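# Move bottle LB from fridge bin to bench

## Task

Find the bottle marked LB among the four in the refrigerator's bin, lift it out and set it upright on the bench, keeping the other three upright inside the refrigerator, then close the refrigerator door. If no bottle carries LB, take none out: close the door and press the CALL key on the operator panel so that it latches down.

## Robot and tools

ROBOT. Two UR-style arms, left_arm and right_arm, each with a two-finger 140 mm gripper whose fingers can fold. Each arm sits on its own carriage on one shared floor track running along y at x = 0: left_rail carries left_arm and is always the one toward +y; right_rail carries right_arm. Camera-image sides do not match these names. An arm's base is at x = 0, y = its carriage's position_m, z = 0.04 m, facing +x.

SCENE FRAME. Fixed to the table: table top z = 0, +z up, +x the direction the arms face, +y to their left, y = 0 at track centre. The table edge is at x = 0.17 m. Result positions are in metres, orientations as wxyz quaternions, velocities in m/s and rad/s.

GRIPPER FRAME. Fingers point along the gripper's +z; they open and close along its y. end_effector_position is the point between closed pads; fingertips extend roughly 9 to 33 mm past it depending on opening. A camera block juts about 10 cm toward the gripper's +x. Grip with the outer quarter of the pads; deeper grips let fingers fold, which can loosen narrow parts. Jabbing fingertips into a surface folds them quietly.

execute_actions(actions, cameras). Each action may hold rows, steps, until and rail commands. rows: up to 15 rows, each exactly 18 numbers in [-1, 1], always for both arms: left dx, dy, dz, rx, ry, rz, gripper position, force_limit, speed, then the same nine for the right. The six pose numbers are an offset, not a pose: counted from that arm's Hand target as it stood when the action began, expressed in the Hand target's own axes; every row counts from that same start. 1.0 equals 0.6 m or 180 degrees; rx, ry, rz form one rotation vector. Each new action restarts from the current Hand target, so resending an offset moves further. All-zero pose numbers hold or re-request the Hand target. Gripper position: +1 fully open (140 mm), about -0.8 pads touch, -1 closes until blocked. force_limit -1 to +1 (about 14 N to 58 N on small parts); speed -1 to +1 (about 30 to 250 mm/s, faster squeezes harder). Resend the last gripper numbers to leave a gripper unchanged; 0 is a real command. steps: 1 to 450 control steps of 1/30 s (default 15), at least one per row; after the final row the arm keeps heading to that row's target. Ramp offsets gradually (about 0.01 per row) to avoid jerks. until: ends an action early from rail fields, e.g. {"right_rail": {"position_status": ["!=", "moving"]}}, or {"all": {"status": "ended"}} / {"any": {"status": "ended"}}; numbers need a comparison (=, !=, <, <=, >, >=). An empty actions list just returns state and images.

RAILS. Inside an action: {"left_rail": {"position_m": y}} is an absolute spot on the track (left_rail -0.8 to 1.5 m, right_rail -1.5 to 0.8 m); speed_m_s 0.01 to 1; acceleration_factor 0.1 to 1; {"stop": true} brakes. Keep carriages at least 0.78 m apart. Drive, then wait with until, and let it arrive before aiming the arm at scene points. A row's target travels with its carriage.

move(target, speed, blend, stop_force, zero, blocking, cameras). target is one 18-number row, or a list of up to 15, same layout and scale as rows; every row is an offset from the Hand targets at the move's start. speed: m/s path top speed, 0.002 to 3.2 (default 0.25). blend: corner rounding in m for a list. stop_force: 4 to 120 N, ends an arm's path on a push against its motion; leave it out when backing off a contact; unreliable while the gripper turns. zero: re-zero before the move (default true). blocking=false returns after 0.5 s; then use wait or stop before more rows or moves. The result adds a move: line (done, off_target, held, fault, moving...) plus limits.

wait(seconds 0 to 10). stop() brakes a running move. zoom_image(camera, region [x0,y0,x1,y1] pixels, at most 504x504) enlarges the latest image of cam_high, cam_low, cam_bench_left, cam_bench_mid, cam_bench_right, cam_left_wrist or cam_right_wrist. zero_wrist_force(arm) re-zeroes that wrist sensor. read_manual gives licence text only. finished_scene ends the scene for good.

RESULTS. Hand target: the pose the next offsets start from. Joint positions per arm: rail (m), then shoulder pan, shoulder lift, elbow, wrist 1, 2, 3 (rad). object_status: 0 moving, 1 blocked while opening, 2 blocked while closing (likely holding), 3 reached command or pads met. position_measured is in counts: 3 open, ~139 is 60 mm, ~230 pads touching. Wrist force/torque are in the gripper's axes. Rail position_status: moving, done, contact_stop, time_out, stopped, stopped_with_arm, stopped_for_other_arm, stopped_for_other_carriage; position_answer taken or not_taken. MOTOR HOT warns of overheating.

AVOID. Anything falling or being set down off the table (track and strip count as off). Arms touching each other. Ramming fixed things; targets past a firm contact cause faults (about 150 N force, or joint torque limits, wrist joints only ~31 to 34 N m). Holding heavy loads far out or stretched arms (heat). Releasing moving parts or dropping them. Knocking the other bottles over.

Each tool is called after "Emit:" as name(argument=value, ...), one argument or row to a line, values as JSON.

## Session

Emit:
execute_actions(
  actions=[],
)

Scene clock: 0.00 s.
left_arm: end_effector_position=(+0.3563, +1.2941, +0.5790) position_measured=3 object_status=3 end_effector_quat_wxyz=(+0.000, +0.000, +1.000, +0.000) | right_arm: end_effector_position=(+0.3563, -1.1889, +0.5790) position_measured=3 object_status=3 end_effector_quat_wxyz=(+0.000, +0.000, +1.000, +0.000)
Joint positions: left_arm=[1.216 -0.28 -2.157 1.821 -1.235 -1.571 -0.28] | right_arm=[-1.268 -0.28 -2.157 1.821 -1.235 -1.571 -0.28]
Joint velocities: within noise
Joint torques (N m): no reading
Motor temperatures (°C): left_arm=[30 29 27 35 39 30] | right_arm=[33 35 31 34 35 33]
Wrist force (N): no reading
Wrist torque (N m): no reading
Wrist force, peak (N): no reading
Hand target: left_arm +0.3563, +1.2941, +0.5790; +0.000, +0.000, +1.000, +0.000 | right_arm +0.3563, -1.1889, +0.5790; +0.000, +0.000, +1.000, +0.000
Tool commands: left_gripper/position=+1.0 left_gripper/force_limit=+1.0 left_gripper/speed=+1.0 right_gripper/position=+1.0 right_gripper/force_limit=+1.0 right_gripper/speed=+1.0
left_rail: position_m=1.216 position_status=done
right_rail: position_m=-1.268 position_status=done

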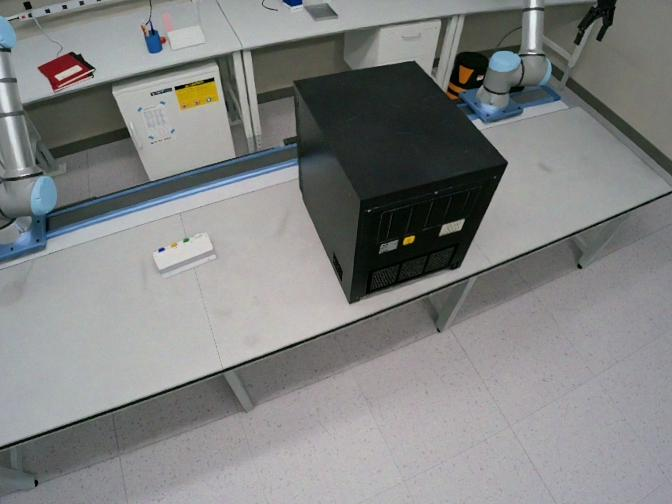

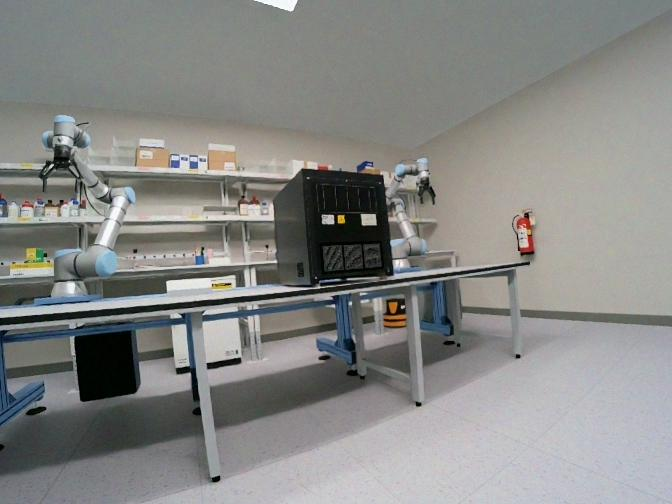

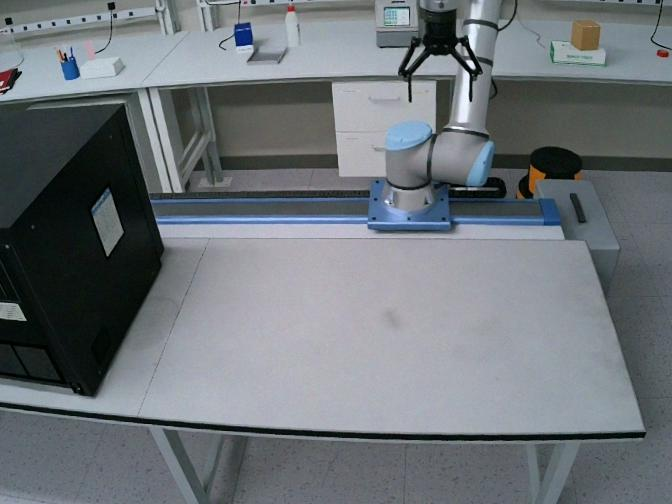

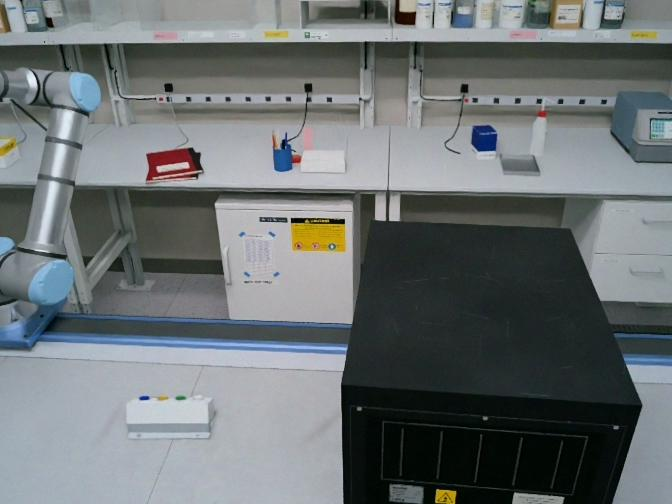

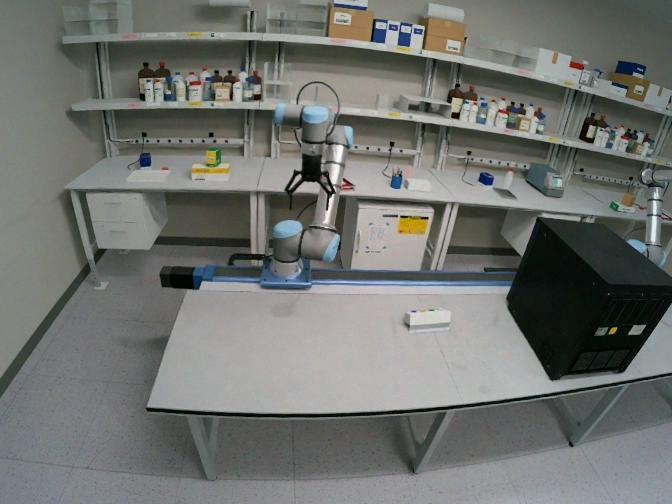

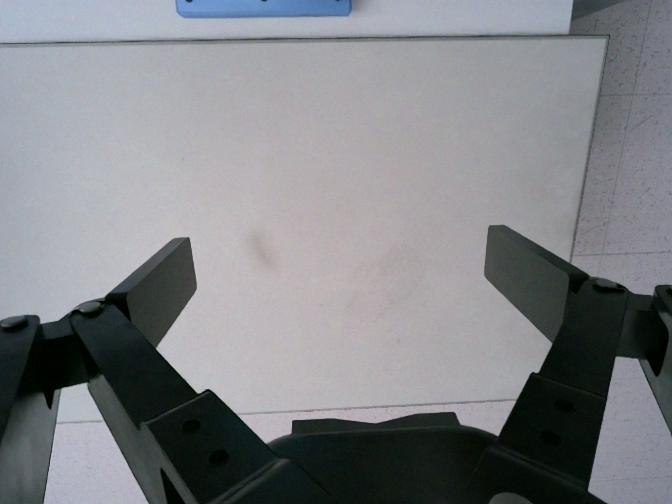

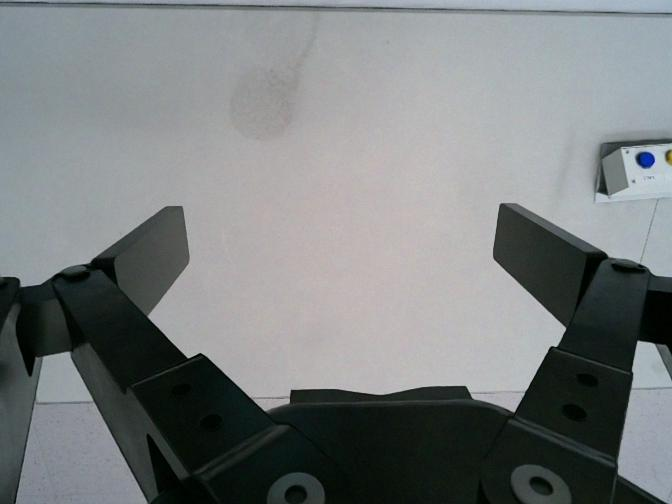

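Emit:
execute_actions(
  actions=[
    {"right_rail":{"position_m":-0.8},"steps":150,"until":{"right_rail":{"position_status":["!=","moving"]}}},
  ],
  cameras=[],
)

Emit:
move(
  target=[
    [0,0,0,0,0,0,1,1,1,0.2,0.75,0.13,-0.3,0.12,0.3,1,1,1],
    [0,0,0,0,0,0,1,1,1,0.927,0.783,0.13,-0.5602,0.2321,0.5602,1,1,1],
  ],
  blend=[0.05,0],
  speed=0.4,
)

Scene clock: 25.17 s.
left_arm: end_effector_position=(+0.3563, +1.2941, +0.5790) position_measured=3 object_status=3 end_effector_quat_wxyz=(+0.000, +0.000, +1.000, +0.000) | right_arm: end_effector_position=(+0.3563, -0.7214, +0.5790) position_measured=3 object_status=3 end_effector_quat_wxyz=(+0.000, +0.000, +1.000, +0.000)
Joint positions: left_arm=[1.216 -0.28 -2.157 1.821 -1.235 -1.571 -0.28] | right_arm=[-0.8 -0.28 -2.157 1.821 -1.235 -1.571 -0.28]
Joint torques (N m): left_arm=[-1.74 0.5 -52.66 -4.86 -0.2 -0.41] | right_arm=[-1.24 -0.42 -49.49 -4.69 -0.11 0.49]
Wrist force (N): left_arm=[0.4 0.2 0.1] | right_arm=[-0.4 0.1 0.5]
Wrist torque (N m): left_arm=[0.06 -0.07 0.00] | right_arm=[0.02 0.08 0.00]
Wrist force, peak (N): left_arm=[0.5 0.5 -0.2] | right_arm=[-0.4 -4.4 0.3]
Hand target: left_arm +0.3563, +1.2941, +0.5790; +0.000, +0.000, +1.000, +0.000 | right_arm +0.3563, -0.7214, +0.5790; +0.000, +0.000, +1.000, +0.000
Tool commands: left_gripper/position=+1.0 left_gripper/force_limit=+1.0 left_gripper/speed=+1.0 right_gripper/position=+1.0 right_gripper/force_limit=+1.0 right_gripper/speed=+1.0
left_rail: position_m=1.216 position_status=done
right_rail: position_m=-0.800 position_status=done
No camera images: "cameras" was empty.

Scene clock: 30.60 s.
left_arm: end_effector_position=(+0.3563, +1.2941, +0.5790) position_measured=3 object_status=3 end_effector_quat_wxyz=(+0.000, +0.000, +1.000, +0.000) | right_arm: end_effector_position=(-0.1998, -0.2516, +0.5009) position_measured=3 object_status=3 end_effector_quat_wxyz=(-0.270, +0.654, +0.271, +0.653)
Joint positions: left_arm=[1.216 -0.28 -2.157 1.821 -1.235 -1.571 -0.28] | right_arm=[-0.8 2.202 -1.344 2.212 -3.999 -2.988 3.152]
Joint torques (N m): left_arm=[-0.23 3.14 -53.47 -4.54 -0.31 -0.16] | right_arm=[-14.05 -39.18 -38.41 -3.02 -2.17 -3.9]
Wrist force (N): left_arm=[0.2 0.2 -0.2] | right_arm=[1.8 -2.2 0.1]
Wrist torque (N m): left_arm=[0.04 -0.04 0.00] | right_arm=[-0.49 -0.76 -0.13]
Wrist force, peak (N): left_arm=[0.5 0.4 -0.2] | right_arm=[2.3 -3.4 -1.1]
Hand target: left_arm +0.3563, +1.2941, +0.5790; +0.000, +0.000, +1.000, +0.000 | right_arm -0.1999, -0.2516, +0.5009; -0.271, +0.653, +0.271, +0.653
Off the commanded pose: left_arm 0.000 m, 0 deg | right_arm 0.000 m, 0 deg.
left_rail: position_m=1.216 position_status=done
right_rail: position_m=-0.800 position_status=done
move: done; limits=paced
camera_calibration:
cam_right_wrist: T_world_to_cam=[[0.679778, -0.733351, -0.00991789, -0.0397473], [-0.263704, -0.231776, -0.936344, 0.350485], [0.68437, 0.639121, -0.350944, 0.656411], [0, 0, 0, 1]] pos_world=[-0.329784, -0.367441, 0.558144]

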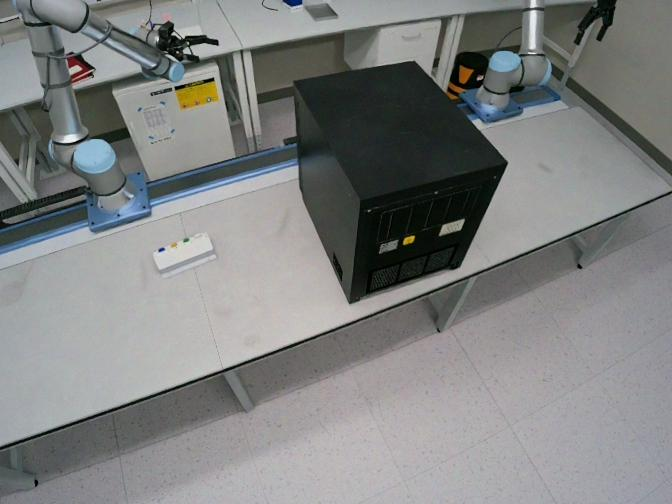

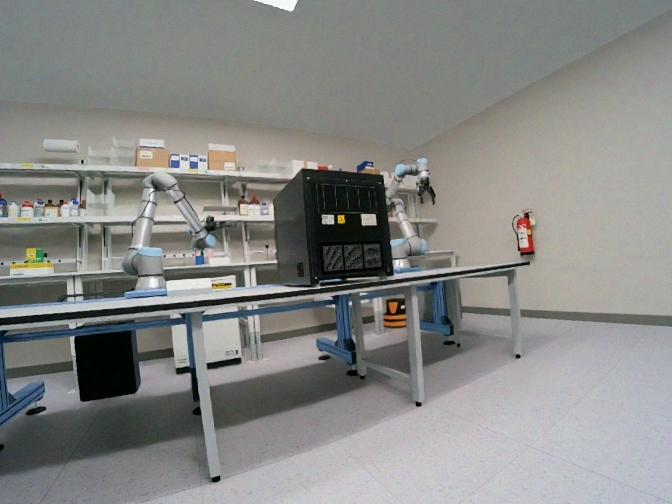

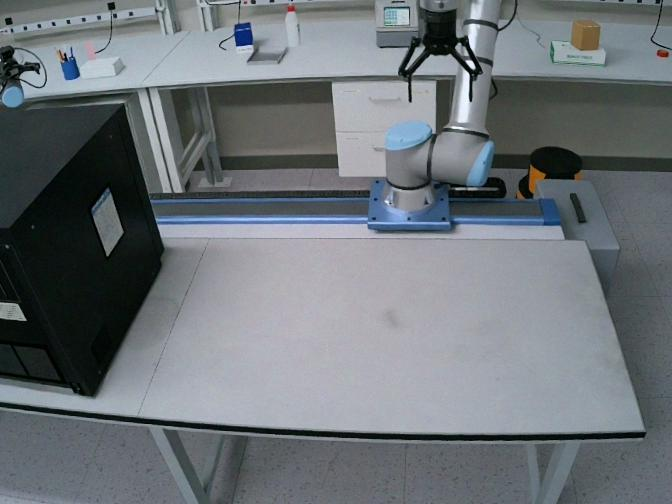

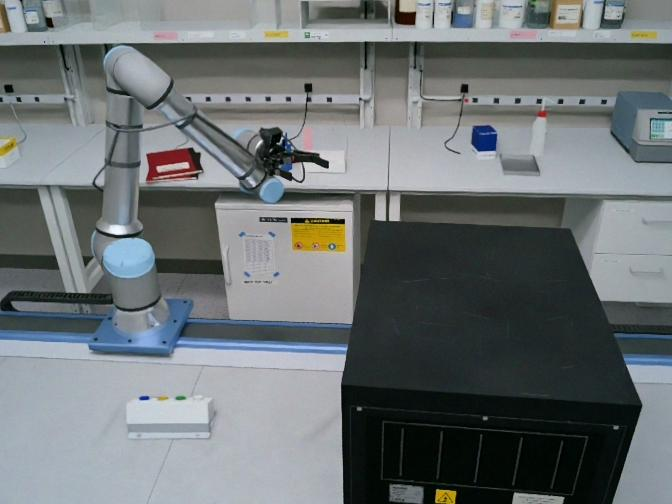

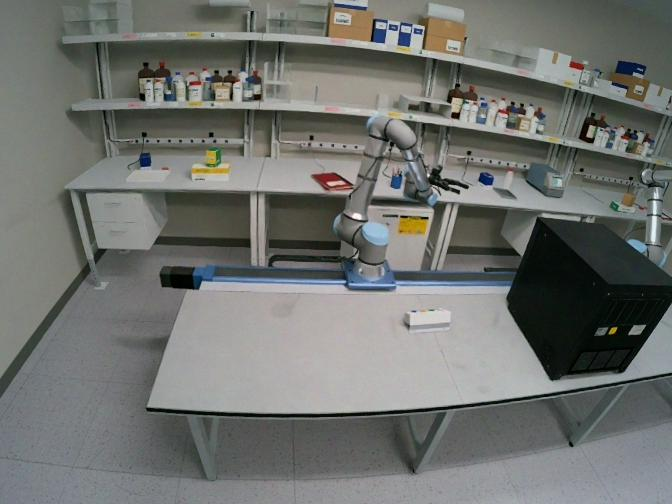

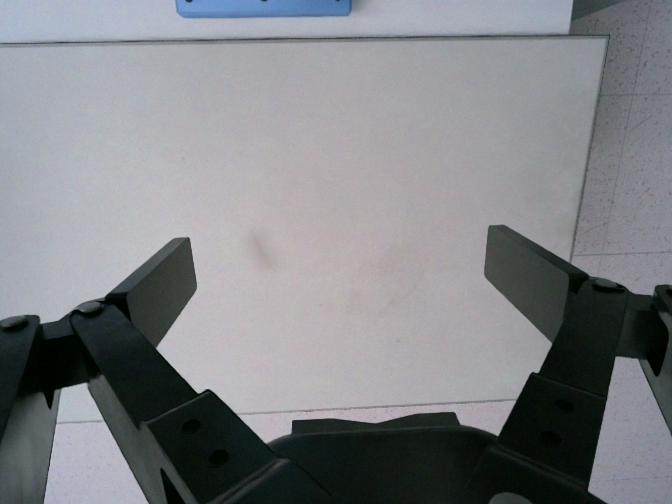

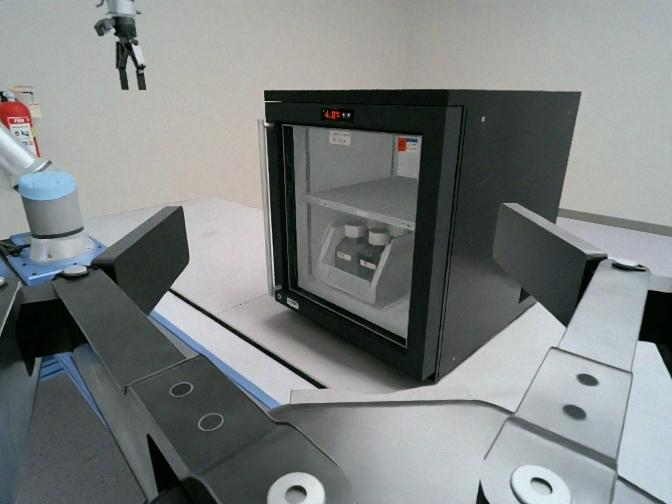

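Emit:
zoom_image(
  camera="cam_right_wrist",
  region=[250, 80, 480, 390],
)

Emit:
zoom_image(
  camera="cam_right_wrist",
  region=[310, 190, 430, 320],
)

Emit:
zoom_image(
  camera="cam_high",
  region=[140, 220, 230, 280],
)

Scaled by 1.626 from the camera's 672x504 image, which has a finer 960x720 frame.

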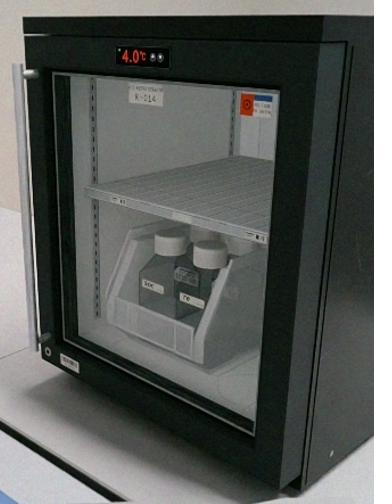

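Scaled by 3.877 from the camera's 672x504 image, which has a finer 960x720 frame.

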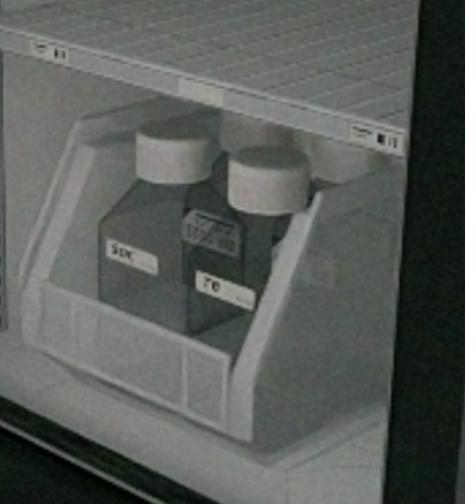

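Scaled by 5.600 from the camera's 672x504 image, which has a finer 960x720 frame.

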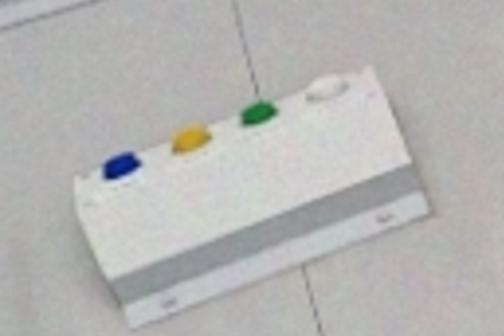

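Emit:
execute_actions(
  actions=[
    {"right_rail":{"position_m":-0.45},"steps":150,"until":{"right_rail":{"position_status":["!=","moving"]}}},
  ],
  cameras=[],
)

Emit:
move(
  target=[0,0,0,0,0,0,1,1,1,-0.383,0.059,0.295,-0.25,0,0,1,1,1],
  cameras=["cam_right_wrist","cam_bench_mid"],
)

Emit:
zoom_image(
  camera="cam_right_wrist",
  region=[200, 100, 480, 380],
)

Scene clock: 42.57 s.
left_arm: end_effector_position=(+0.3563, +1.2941, +0.5790) position_measured=3 object_status=3 end_effector_quat_wxyz=(+0.000, +0.000, +1.000, +0.000) | right_arm: end_effector_position=(-0.1999, +0.0984, +0.5009) position_measured=3 object_status=3 end_effector_quat_wxyz=(-0.271, +0.653, +0.271, +0.653)
Joint positions: left_arm=[1.216 -0.28 -2.157 1.821 -1.235 -1.571 -0.28] | right_arm=[-0.45 2.202 -1.342 2.21 -4.011 -2.988 3.141]
Joint torques (N m): left_arm=[0.26 4.77 -52.28 -4.7 -0.23 -0.59] | right_arm=[12.45 -66.8 -23.53 -2.45 1.59 -3.54]
Wrist force (N): left_arm=[0.3 -0.1 0.0] | right_arm=[2.0 -1.9 -0.1]
Wrist torque (N m): left_arm=[-0.01 -0.06 0.00] | right_arm=[-0.43 -0.80 -0.13]
Wrist force, peak (N): left_arm=[0.5 0.5 -0.5] | right_arm=[2.4 -4.8 2.7]
Hand target: left_arm +0.3563, +1.2941, +0.5790; +0.000, +0.000, +1.000, +0.000 | right_arm -0.1999, +0.0984, +0.5009; -0.271, +0.653, +0.271, +0.653
Tool commands: left_gripper/position=+1.0 left_gripper/force_limit=+1.0 left_gripper/speed=+1.0 right_gripper/position=+1.0 right_gripper/force_limit=+1.0 right_gripper/speed=+1.0
Off the commanded pose: left_arm 0.000 m, 0 deg | right_arm 0.000 m, 0 deg.
left_rail: position_m=1.216 position_status=done
right_rail: position_m=-0.450 position_status=done
No camera images: "cameras" was empty.

Scene clock: 43.40 s.
left_arm: end_effector_position=(+0.3563, +1.2941, +0.5790) position_measured=3 object_status=3 end_effector_quat_wxyz=(+0.000, +0.000, +1.000, +0.000) | right_arm: end_effector_position=(-0.1920, +0.1033, +0.4893) position_measured=3 object_status=3 end_effector_quat_wxyz=(-0.257, +0.659, +0.257, +0.658)
Joint positions: left_arm=[1.216 -0.28 -2.157 1.821 -1.235 -1.571 -0.28] | right_arm=[-0.45 2.188 -1.311 2.199 -4.022 -3.014 3.149]
Joint torques (N m): left_arm=[0.32 1.94 -52.58 -4.54 -0.45 -0.26] | right_arm=[12.75 -76.65 -21.88 1.28 1.79 -0.64]
Wrist force (N): left_arm=[0.1 0.3 -0.4] | right_arm=[2.3 -1.8 -0.3]
Wrist torque (N m): left_arm=[0.07 -0.02 -0.01] | right_arm=[-0.41 -0.88 -0.12]
Wrist force, peak (N): left_arm=[0.8 0.2 -0.4] | right_arm=[-5.1 -6.0 3.1]
Hand target: left_arm +0.3563, +1.2941, +0.5790; +0.000, +0.000, +1.000, +0.000 | right_arm -0.1920, +0.1032, +0.4894; -0.258, +0.659, +0.257, +0.658 (not the last commanded pose)
Off the commanded pose: left_arm 0.000 m, 0 deg | right_arm 0.277 m, 43 deg.
left_rail: position_m=1.216 position_status=done
right_rail: position_m=-0.450 position_status=done
move: held (right_arm; a check stopped the path); limits=held
pose unreachable (right arm): on one or more control steps of this call, first in action 0 (counted from 0), this arm could not follow its commanded pose, so it was not sent that pose on those steps. It may still have moved: this result reports where it is.
cause: moving toward the commanded pose would bring two parts of the arm too close to each other (its gripper and another part of the arm, with joints 5 (wrist 1) to 7 (wrist 3) between them, 6 mm apart when it was first held).
camera_calibration:
cam_right_wrist: T_world_to_cam=[[0.649611, -0.760196, -0.010409, 0.212279], [-0.272695, -0.220202, -0.936562, 0.421062], [0.709678, 0.611239, -0.350347, 0.427522], [0, 0, 0, 1]] pos_world=[-0.32648, -0.00722518, 0.546341]
Images, in order (width x height): cam_bench_mid 672x504, cam_right_wrist 672x504.

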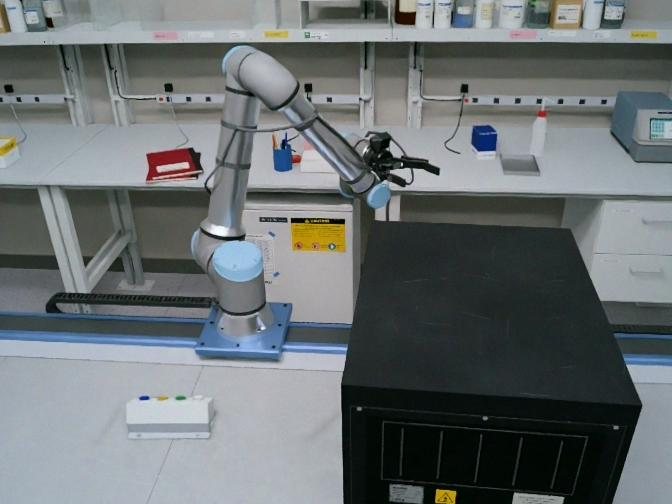

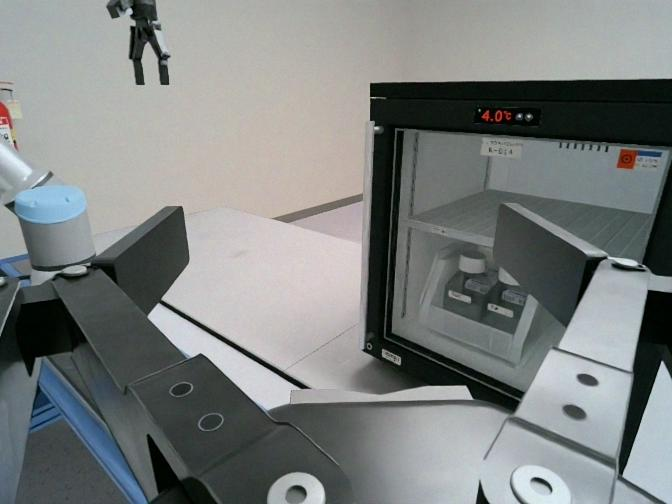

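Scaled by 1.800 from the camera's 672x504 image, which has a finer 960x720 frame.

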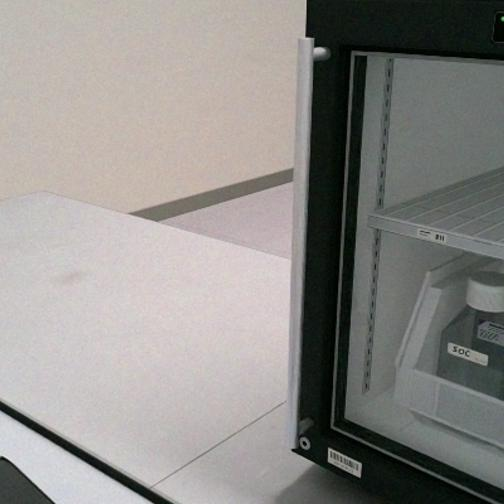

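Emit:
execute_actions(
  actions=[
    {"right_rail":{"position_m":-0.7},"steps":150,"until":{"right_rail":{"position_status":["!=","moving"]}}},
  ],
  cameras=[],
)

Emit:
move(
  target=[0,0,0,0,0,0,1,1,1,-0.317,-0.352,0.647,-0.155,0,0,1,1,1],
  cameras=["cam_right_wrist","cam_bench_mid"],
)

Emit:
zoom_image(
  camera="cam_right_wrist",
  region=[200, 100, 480, 380],
)

Scene clock: 51.93 s.
left_arm: end_effector_position=(+0.3563, +1.2941, +0.5790) position_measured=3 object_status=3 end_effector_quat_wxyz=(+0.000, +0.000, +1.000, +0.000) | right_arm: end_effector_position=(-0.1920, -0.1468, +0.4894) position_measured=3 object_status=3 end_effector_quat_wxyz=(-0.258, +0.659, +0.257, +0.658)
Joint positions: left_arm=[1.216 -0.28 -2.157 1.821 -1.235 -1.571 -0.28] | right_arm=[-0.7 2.188 -1.312 2.199 -4.021 -3.014 3.15]
Joint torques (N m): left_arm=[-0.7 5.73 -53.22 -4.8 -0.27 -0.3] | right_arm=[-14.17 -43.84 -37.16 1.36 -1.42 4.03]
Wrist force (N): left_arm=[0.4 0.3 -0.4] | right_arm=[2.3 -1.7 0.1]
Wrist torque (N m): left_arm=[0.07 -0.10 0.00] | right_arm=[-0.40 -0.88 -0.13]
Wrist force, peak (N): left_arm=[0.6 0.5 0.0] | right_arm=[1.9 -5.4 2.6]
Hand target: left_arm +0.3563, +1.2941, +0.5790; +0.000, +0.000, +1.000, +0.000 | right_arm -0.1920, -0.1468, +0.4894; -0.258, +0.659, +0.257, +0.658 (not the last commanded pose)
Tool commands: left_gripper/position=+1.0 left_gripper/force_limit=+1.0 left_gripper/speed=+1.0 right_gripper/position=+1.0 right_gripper/force_limit=+1.0 right_gripper/speed=+1.0
Off the commanded pose: left_arm 0.000 m, 0 deg | right_arm 0.277 m, 43 deg.
left_rail: position_m=1.216 position_status=done
right_rail: position_m=-0.700 position_status=done
No camera images: "cameras" was empty.

Scene clock: 54.83 s.
left_arm: end_effector_position=(+0.3563, +1.2941, +0.5790) position_measured=3 object_status=3 end_effector_quat_wxyz=(+0.000, +0.000, +1.000, +0.000) | right_arm: end_effector_position=(-0.0502, +0.2718, +0.2990) position_measured=3 object_status=3 end_effector_quat_wxyz=(-0.091, +0.702, +0.091, +0.701)
Joint positions: left_arm=[1.216 -0.28 -2.157 1.821 -1.235 -1.571 -0.28] | right_arm=[-0.7 1.794 -0.583 1.305 -3.811 -3.106 3.195]
Joint torques (N m): left_arm=[-0.24 4.63 -51.94 -4.73 -0.37 -0.31] | right_arm=[-13.39 -102.96 -43.45 -2.81 -2.35 -3.16]
Wrist force (N): left_arm=[0.3 0.1 -0.2] | right_arm=[2.4 -1.7 -0.6]
Wrist torque (N m): left_arm=[0.02 -0.06 0.00] | right_arm=[-0.38 -0.92 -0.29]
Wrist force, peak (N): left_arm=[0.3 0.2 -0.7] | right_arm=[2.0 -3.4 0.3]
Hand target: left_arm +0.3563, +1.2941, +0.5790; +0.000, +0.000, +1.000, +0.000 | right_arm -0.0502, +0.2718, +0.2990; -0.091, +0.702, +0.091, +0.701
Off the commanded pose: left_arm 0.000 m, 0 deg | right_arm 0.000 m, 0 deg.
left_rail: position_m=1.216 position_status=done
right_rail: position_m=-0.700 position_status=done
move: done
camera_calibration:
cam_right_wrist: T_world_to_cam=[[0.218644, -0.975753, -0.0100415, 0.283084], [-0.344738, -0.0676127, -0.936261, 0.273466], [0.91288, 0.208169, -0.351162, 0.277269], [0, 0, 0, 1]] pos_world=[-0.220734, 0.236991, 0.356245]
Images, in order (width x height): cam_bench_mid 672x504, cam_right_wrist 672x504.

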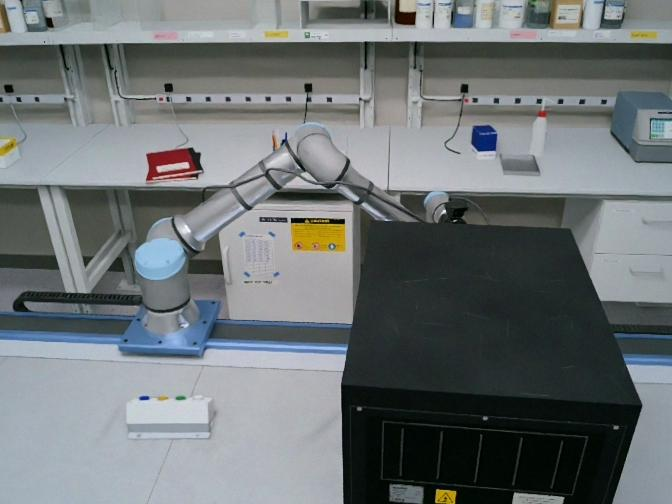

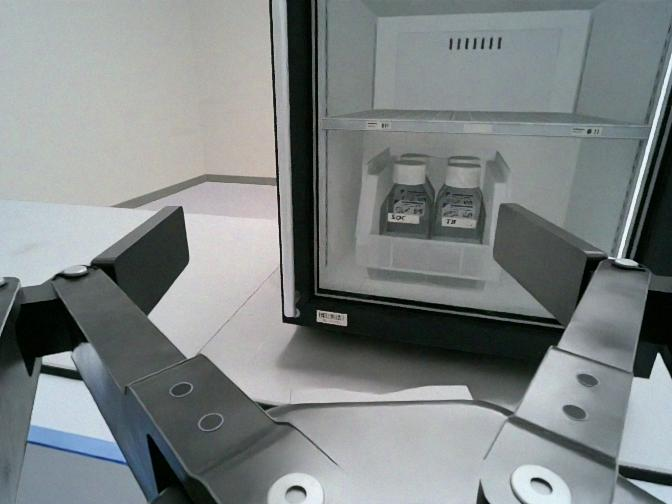

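Scaled by 1.800 from the camera's 672x504 image, which has a finer 960x720 frame.

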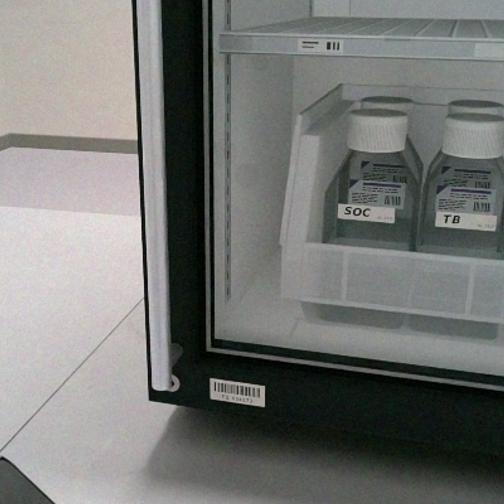

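Emit:
zoom_image(
  camera="cam_right_wrist",
  region=[350, 140, 520, 290],
)

Scaled by 2.965 from the camera's 672x504 image, which has a finer 960x720 frame.

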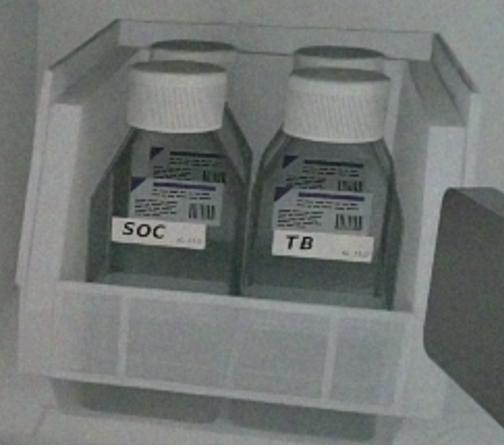

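Emit:
execute_actions(
  actions=[
    {"right_rail":{"position_m":-1.0},"rows":[[0,0,0,0,0,0,1,1,1,0,0,0,0.061,0,0,1,1,1]],"steps":150,"until":{"right_rail":{"position_status":["!=","moving"]}}},
  ],
  cameras=["cam_right_wrist"],
)

Emit:
zoom_image(
  camera="cam_right_wrist",
  region=[300, 130, 500, 300],
)

Scene clock: 64.53 s.
left_arm: end_effector_position=(+0.3563, +1.2941, +0.5790) position_measured=3 object_status=3 end_effector_quat_wxyz=(+0.000, +0.000, +1.000, +0.000) | right_arm: end_effector_position=(-0.0502, -0.0283, +0.2990) position_measured=3 object_status=3 end_effector_quat_wxyz=(-0.158, +0.690, +0.158, +0.689)
Joint positions: left_arm=[1.216 -0.28 -2.157 1.821 -1.235 -1.571 -0.28] | right_arm=[-1 1.784 -0.655 1.465 -3.947 -2.905 3.147]
Joint torques (N m): left_arm=[-1.08 5.19 -53.28 -4.91 -0.32 -0.81] | right_arm=[-9.61 -95.93 -40.19 -3.46 2.35 -3.57]
Wrist force (N): left_arm=[0.0 0.2 -0.3] | right_arm=[2.2 -1.9 -0.7]
Wrist torque (N m): left_arm=[0.06 0.00 0.00] | right_arm=[-0.43 -0.86 -0.14]
Wrist force, peak (N): left_arm=[0.7 0.1 -0.6] | right_arm=[12.8 -5.4 1.4]
Hand target: left_arm +0.3563, +1.2941, +0.5790; +0.000, +0.000, +1.000, +0.000 | right_arm -0.0502, -0.0283, +0.2990; -0.158, +0.690, +0.158, +0.689
Off the commanded pose: left_arm 0.000 m, 0 deg | right_arm 0.000 m, 0 deg.
left_rail: position_m=1.216 position_status=done
right_rail: position_m=-1.000 position_status=done
camera_calibration:
cam_right_wrist: T_world_to_cam=[[0.400486, -0.916245, -0.0102987, 0.00124318], [-0.325085, -0.131567, -0.936488, 0.252436], [0.856697, 0.378399, -0.350548, 0.341541], [0, 0, 0, 1]] pos_world=[-0.211032, -0.0948874, 0.356142]
Images, in order (width x height): cam_right_wrist 672x504.

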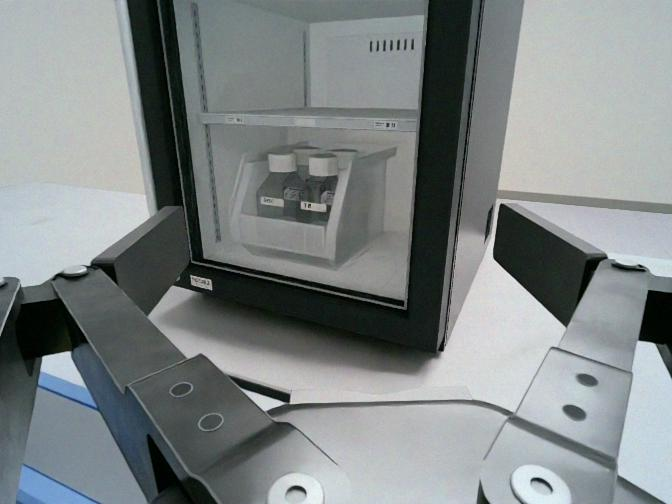

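Scaled by 2.520 from the camera's 672x504 image, which has a finer 960x720 frame.

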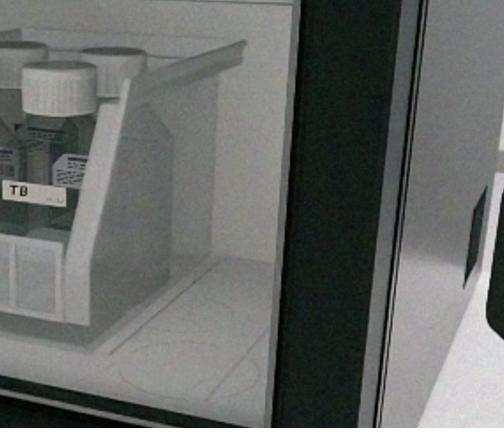

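Emit:
zoom_image(
  camera="cam_right_wrist",
  region=[240, 140, 350, 250],
)

Scaled by 4.582 from the camera's 672x504 image, which has a finer 960x720 frame.

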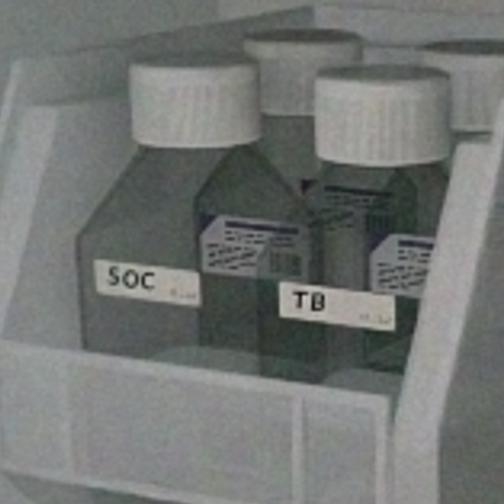

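Emit:
execute_actions(
  actions=[
    {"right_rail":{"position_m":-0.65},"steps":150,"until":{"right_rail":{"position_status":["!=","moving"]}}},
  ],
  cameras=[],
)

Emit:
move(
  target=[0,0,0,0,0,0,1,1,1,0,-0.04,0.298,-0.1,0,0,1,1,1],
  cameras=["cam_right_wrist","cam_bench_mid","cam_bench_left"],
)

Scene clock: 97.87 s.
left_arm: end_effector_position=(+0.3563, +1.2941, +0.5790) position_measured=3 object_status=3 end_effector_quat_wxyz=(+0.000, +0.000, +1.000, +0.000) | right_arm: end_effector_position=(-0.0502, +0.3217, +0.2989) position_measured=3 object_status=3 end_effector_quat_wxyz=(-0.158, +0.690, +0.158, +0.689)
Joint positions: left_arm=[1.216 -0.28 -2.157 1.821 -1.235 -1.571 -0.28] | right_arm=[-0.65 1.784 -0.654 1.465 -3.947 -2.905 3.147]
Joint torques (N m): left_arm=[1.04 5.67 -53.11 -4.62 -0.32 -0.43] | right_arm=[6.17 -117.4 -26.87 0.31 -2.07 -2.65]
Wrist force (N): left_arm=[0.4 0.2 -0.2] | right_arm=[2.4 -1.8 -0.4]
Wrist torque (N m): left_arm=[0.04 -0.10 0.00] | right_arm=[-0.39 -0.92 -0.14]
Wrist force, peak (N): left_arm=[0.7 0.4 -0.4] | right_arm=[2.4 -5.7 1.3]
Hand target: left_arm +0.3563, +1.2941, +0.5790; +0.000, +0.000, +1.000, +0.000 | right_arm -0.0502, +0.3217, +0.2990; -0.158, +0.690, +0.158, +0.689
Tool commands: left_gripper/position=+1.0 left_gripper/force_limit=+1.0 left_gripper/speed=+1.0 right_gripper/position=+1.0 right_gripper/force_limit=+1.0 right_gripper/speed=+1.0
Off the commanded pose: left_arm 0.000 m, 0 deg | right_arm 0.000 m, 0 deg.
left_rail: position_m=1.216 position_status=done
right_rail: position_m=-0.650 position_status=done
No camera images: "cameras" was empty.

Scene clock: 99.40 s.
left_arm: end_effector_position=(+0.3563, +1.2941, +0.5790) position_measured=3 object_status=3 end_effector_quat_wxyz=(+0.000, +0.000, +1.000, +0.000) | right_arm: end_effector_position=(+0.1003, +0.4211, +0.2988) position_measured=3 object_status=3 end_effector_quat_wxyz=(-0.048, +0.706, +0.048, +0.705)
Joint positions: left_arm=[1.216 -0.28 -2.157 1.821 -1.235 -1.571 -0.28] | right_arm=[-0.65 1.632 -0.447 1.011 -3.689 -3.067 3.159]
Joint torques (N m): left_arm=[-0.03 4.04 -53.59 -4.73 -0.18 -0.9] | right_arm=[-13.21 -114.37 -48.23 1.3 -1.8 -3.13]
Wrist force (N): left_arm=[0.1 0.3 -0.3] | right_arm=[2.6 -1.3 0.0]
Wrist torque (N m): left_arm=[0.07 -0.03 -0.01] | right_arm=[-0.28 -0.94 -0.13]
Wrist force, peak (N): left_arm=[0.1 0.2 -0.8] | right_arm=[2.2 -3.1 2.5]
Hand target: left_arm +0.3563, +1.2941, +0.5790; +0.000, +0.000, +1.000, +0.000 | right_arm +0.1003, +0.4211, +0.2988; -0.048, +0.706, +0.048, +0.705
Off the commanded pose: left_arm 0.000 m, 0 deg | right_arm 0.000 m, 0 deg.
left_rail: position_m=1.216 position_status=done
right_rail: position_m=-0.650 position_status=done
move: done
camera_calibration:
cam_right_wrist: T_world_to_cam=[[0.0979594, -0.99514, -0.00997107, 0.416179], [-0.349874, -0.0250577, -0.936462, 0.317928], [0.931661, 0.0952239, -0.350628, 0.154196], [0, 0, 0, 1]] pos_world=[-0.0731928, 0.40744, 0.355942]
Images, in order (width x height): cam_bench_left 672x504, cam_bench_mid 672x504, cam_right_wrist 672x504.

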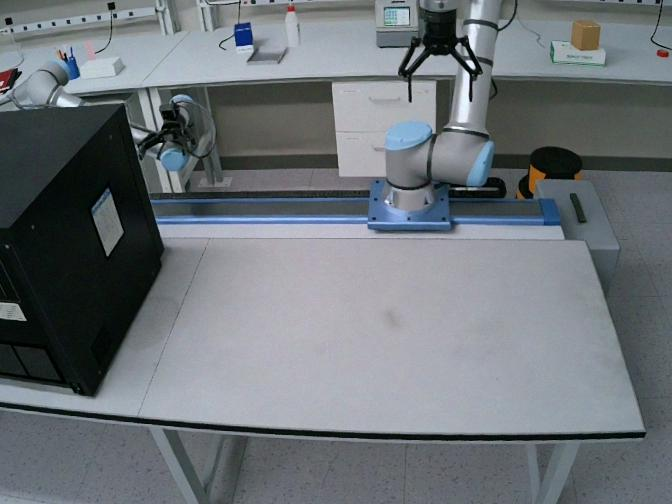

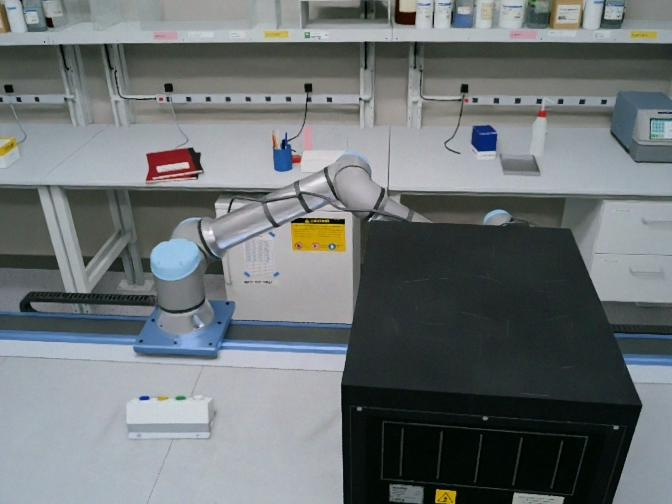

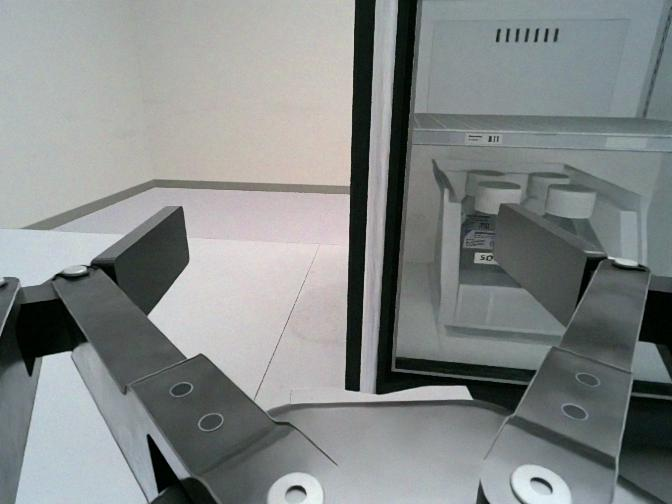

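Emit:
move(
  target=[0,0,0,0,0,0,1,1,1,0,0.054,0.157,0,0,0,1,1,1],
  stop_force=15,
  speed=0.08,
  cameras=["cam_right_wrist","cam_bench_mid"],
)

Emit:
zoom_image(
  camera="cam_right_wrist",
  region=[420, 130, 640, 300],
)

Scene clock: 108.90 s.
left_arm: end_effector_position=(+0.3563, +1.2941, +0.5790) position_measured=3 object_status=3 end_effector_quat_wxyz=(+0.000, +0.000, +1.000, +0.000) | right_arm: end_effector_position=(+0.1980, +0.4017, +0.2987) position_measured=3 object_status=3 end_effector_quat_wxyz=(-0.048, +0.706, +0.048, +0.705)
Joint positions: left_arm=[1.216 -0.28 -2.157 1.821 -1.235 -1.571 -0.28] | right_arm=[-0.65 1.536 -0.502 1.131 -3.763 -2.971 3.149]
Joint torques (N m): left_arm=[-1.29 5.45 -53.53 -4.59 -0.21 -0.92] | right_arm=[-13.26 -142.92 -31.52 -3.18 2.31 -3.26]
Wrist force (N): left_arm=[0.0 0.1 -0.5] | right_arm=[2.5 -1.6 0.0]
Wrist torque (N m): left_arm=[0.01 0.01 0.00] | right_arm=[-0.36 -0.92 -0.14]
Wrist force, peak (N): left_arm=[0.4 0.3 -0.6] | right_arm=[3.0 -2.3 -1.3]
Hand target: left_arm +0.3563, +1.2941, +0.5790; +0.000, +0.000, +1.000, +0.000 | right_arm +0.1980, +0.4017, +0.2987; -0.048, +0.706, +0.048, +0.705
Off the commanded pose: left_arm 0.000 m, 0 deg | right_arm 0.000 m, 0 deg.
left_rail: position_m=1.216 position_status=done
right_rail: position_m=-0.650 position_status=done
move: done
camera_calibration:
cam_right_wrist: T_world_to_cam=[[0.0977787, -0.995159, -0.00989137, 0.387385], [-0.34979, -0.0250602, -0.936493, 0.351543], [0.931711, 0.0950289, -0.350548, 0.0650213], [0, 0, 0, 1]] pos_world=[0.0245073, 0.38814, 0.355842]
Images, in order (width x height): cam_bench_mid 672x504, cam_right_wrist 672x504.

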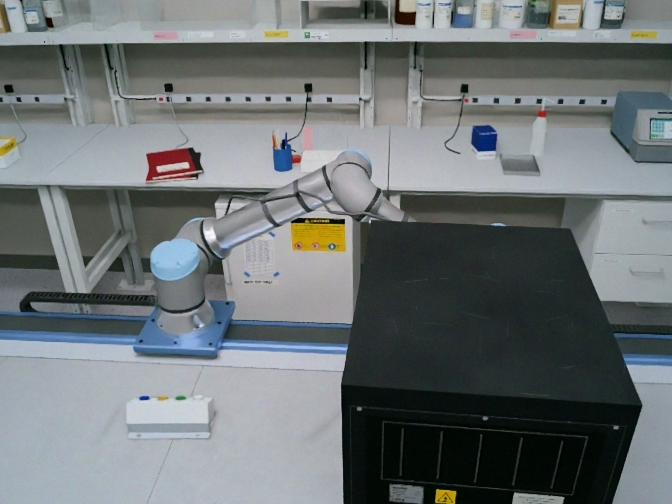

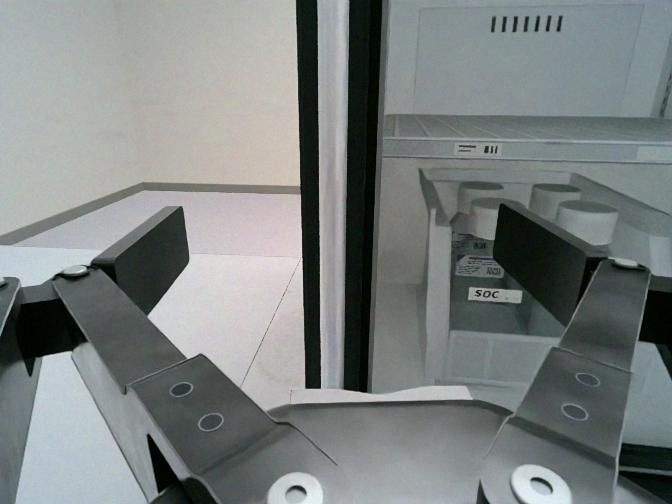

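Scaled by 2.291 from the camera's 672x504 image, which has a finer 960x720 frame.

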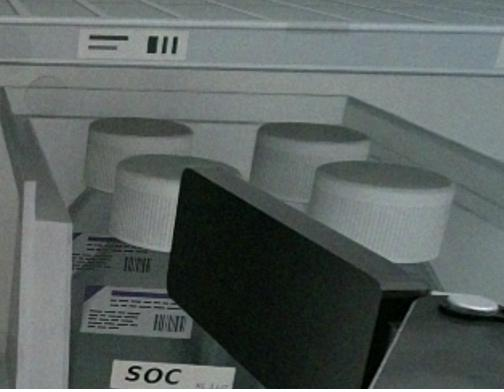

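Emit:
execute_actions(
  actions=[
    {"rows":[[0,0,0,0,0,0,1,1,1,0,0,0,0,0,0,-1,-0.2,-1]],"steps":160},
  ],
  cameras=["cam_right_wrist"],
)

Scene clock: 117.87 s.
left_arm: end_effector_position=(+0.3563, +1.2941, +0.5790) position_measured=3 object_status=3 end_effector_quat_wxyz=(+0.000, +0.000, +1.000, +0.000) | right_arm: end_effector_position=(+0.1980, +0.4017, +0.2987) position_measured=231 object_status=3 end_effector_quat_wxyz=(-0.048, +0.706, +0.048, +0.705)
Joint positions: left_arm=[1.216 -0.28 -2.157 1.821 -1.235 -1.571 -0.28] | right_arm=[-0.65 1.536 -0.502 1.131 -3.763 -2.971 3.149]
Joint torques (N m): left_arm=[-0.91 6.99 -54.26 -4.87 -0.08 -1.08] | right_arm=[-13.05 -142.72 -31.5 -2.99 2.08 -3.25]
Wrist force (N): left_arm=[0.1 0.1 -0.1] | right_arm=[2.1 -1.5 -0.5]
Wrist torque (N m): left_arm=[0.02 -0.03 0.00] | right_arm=[-0.33 -0.92 -0.14]
Wrist force, peak (N): left_arm=[0.4 0.1 -0.8] | right_arm=[2.7 -2.1 -0.2]
Hand target: left_arm +0.3563, +1.2941, +0.5790; +0.000, +0.000, +1.000, +0.000 | right_arm +0.1980, +0.4017, +0.2987; -0.048, +0.706, +0.048, +0.705
Off the commanded pose: left_arm 0.000 m, 0 deg | right_arm 0.000 m, 0 deg.
left_rail: position_m=1.216 position_status=done
right_rail: position_m=-0.650 position_status=done
camera_calibration:
cam_right_wrist: T_world_to_cam=[[0.0977787, -0.995159, -0.00989137, 0.387385], [-0.34979, -0.0250602, -0.936493, 0.351543], [0.931711, 0.0950289, -0.350548, 0.0650213], [0, 0, 0, 1]] pos_world=[0.0245073, 0.38814, 0.355842]
Images, in order (width x height): cam_right_wrist 672x504.

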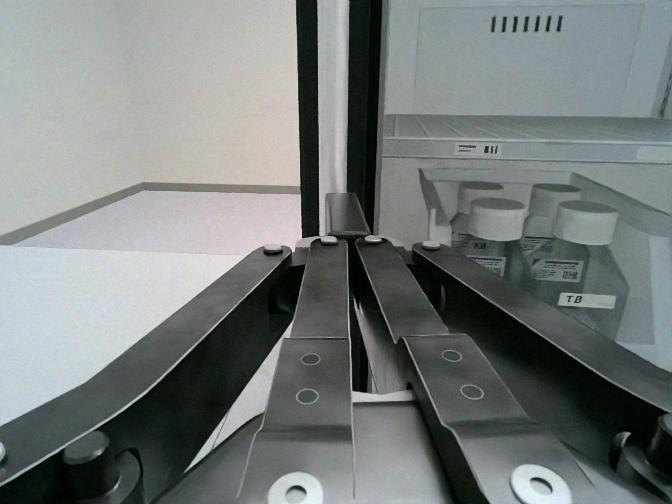

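Emit:
zoom_image(
  camera="cam_right_wrist",
  region=[270, 150, 430, 270],
)

Scaled by 3.150 from the camera's 672x504 image, which has a finer 960x720 frame.

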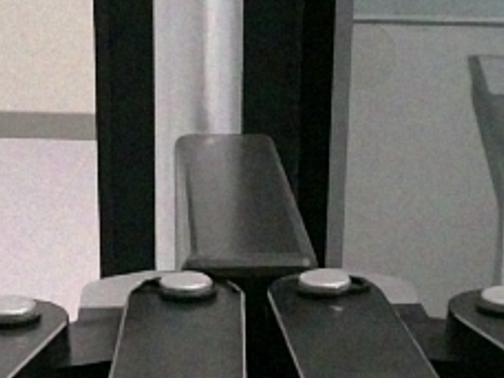

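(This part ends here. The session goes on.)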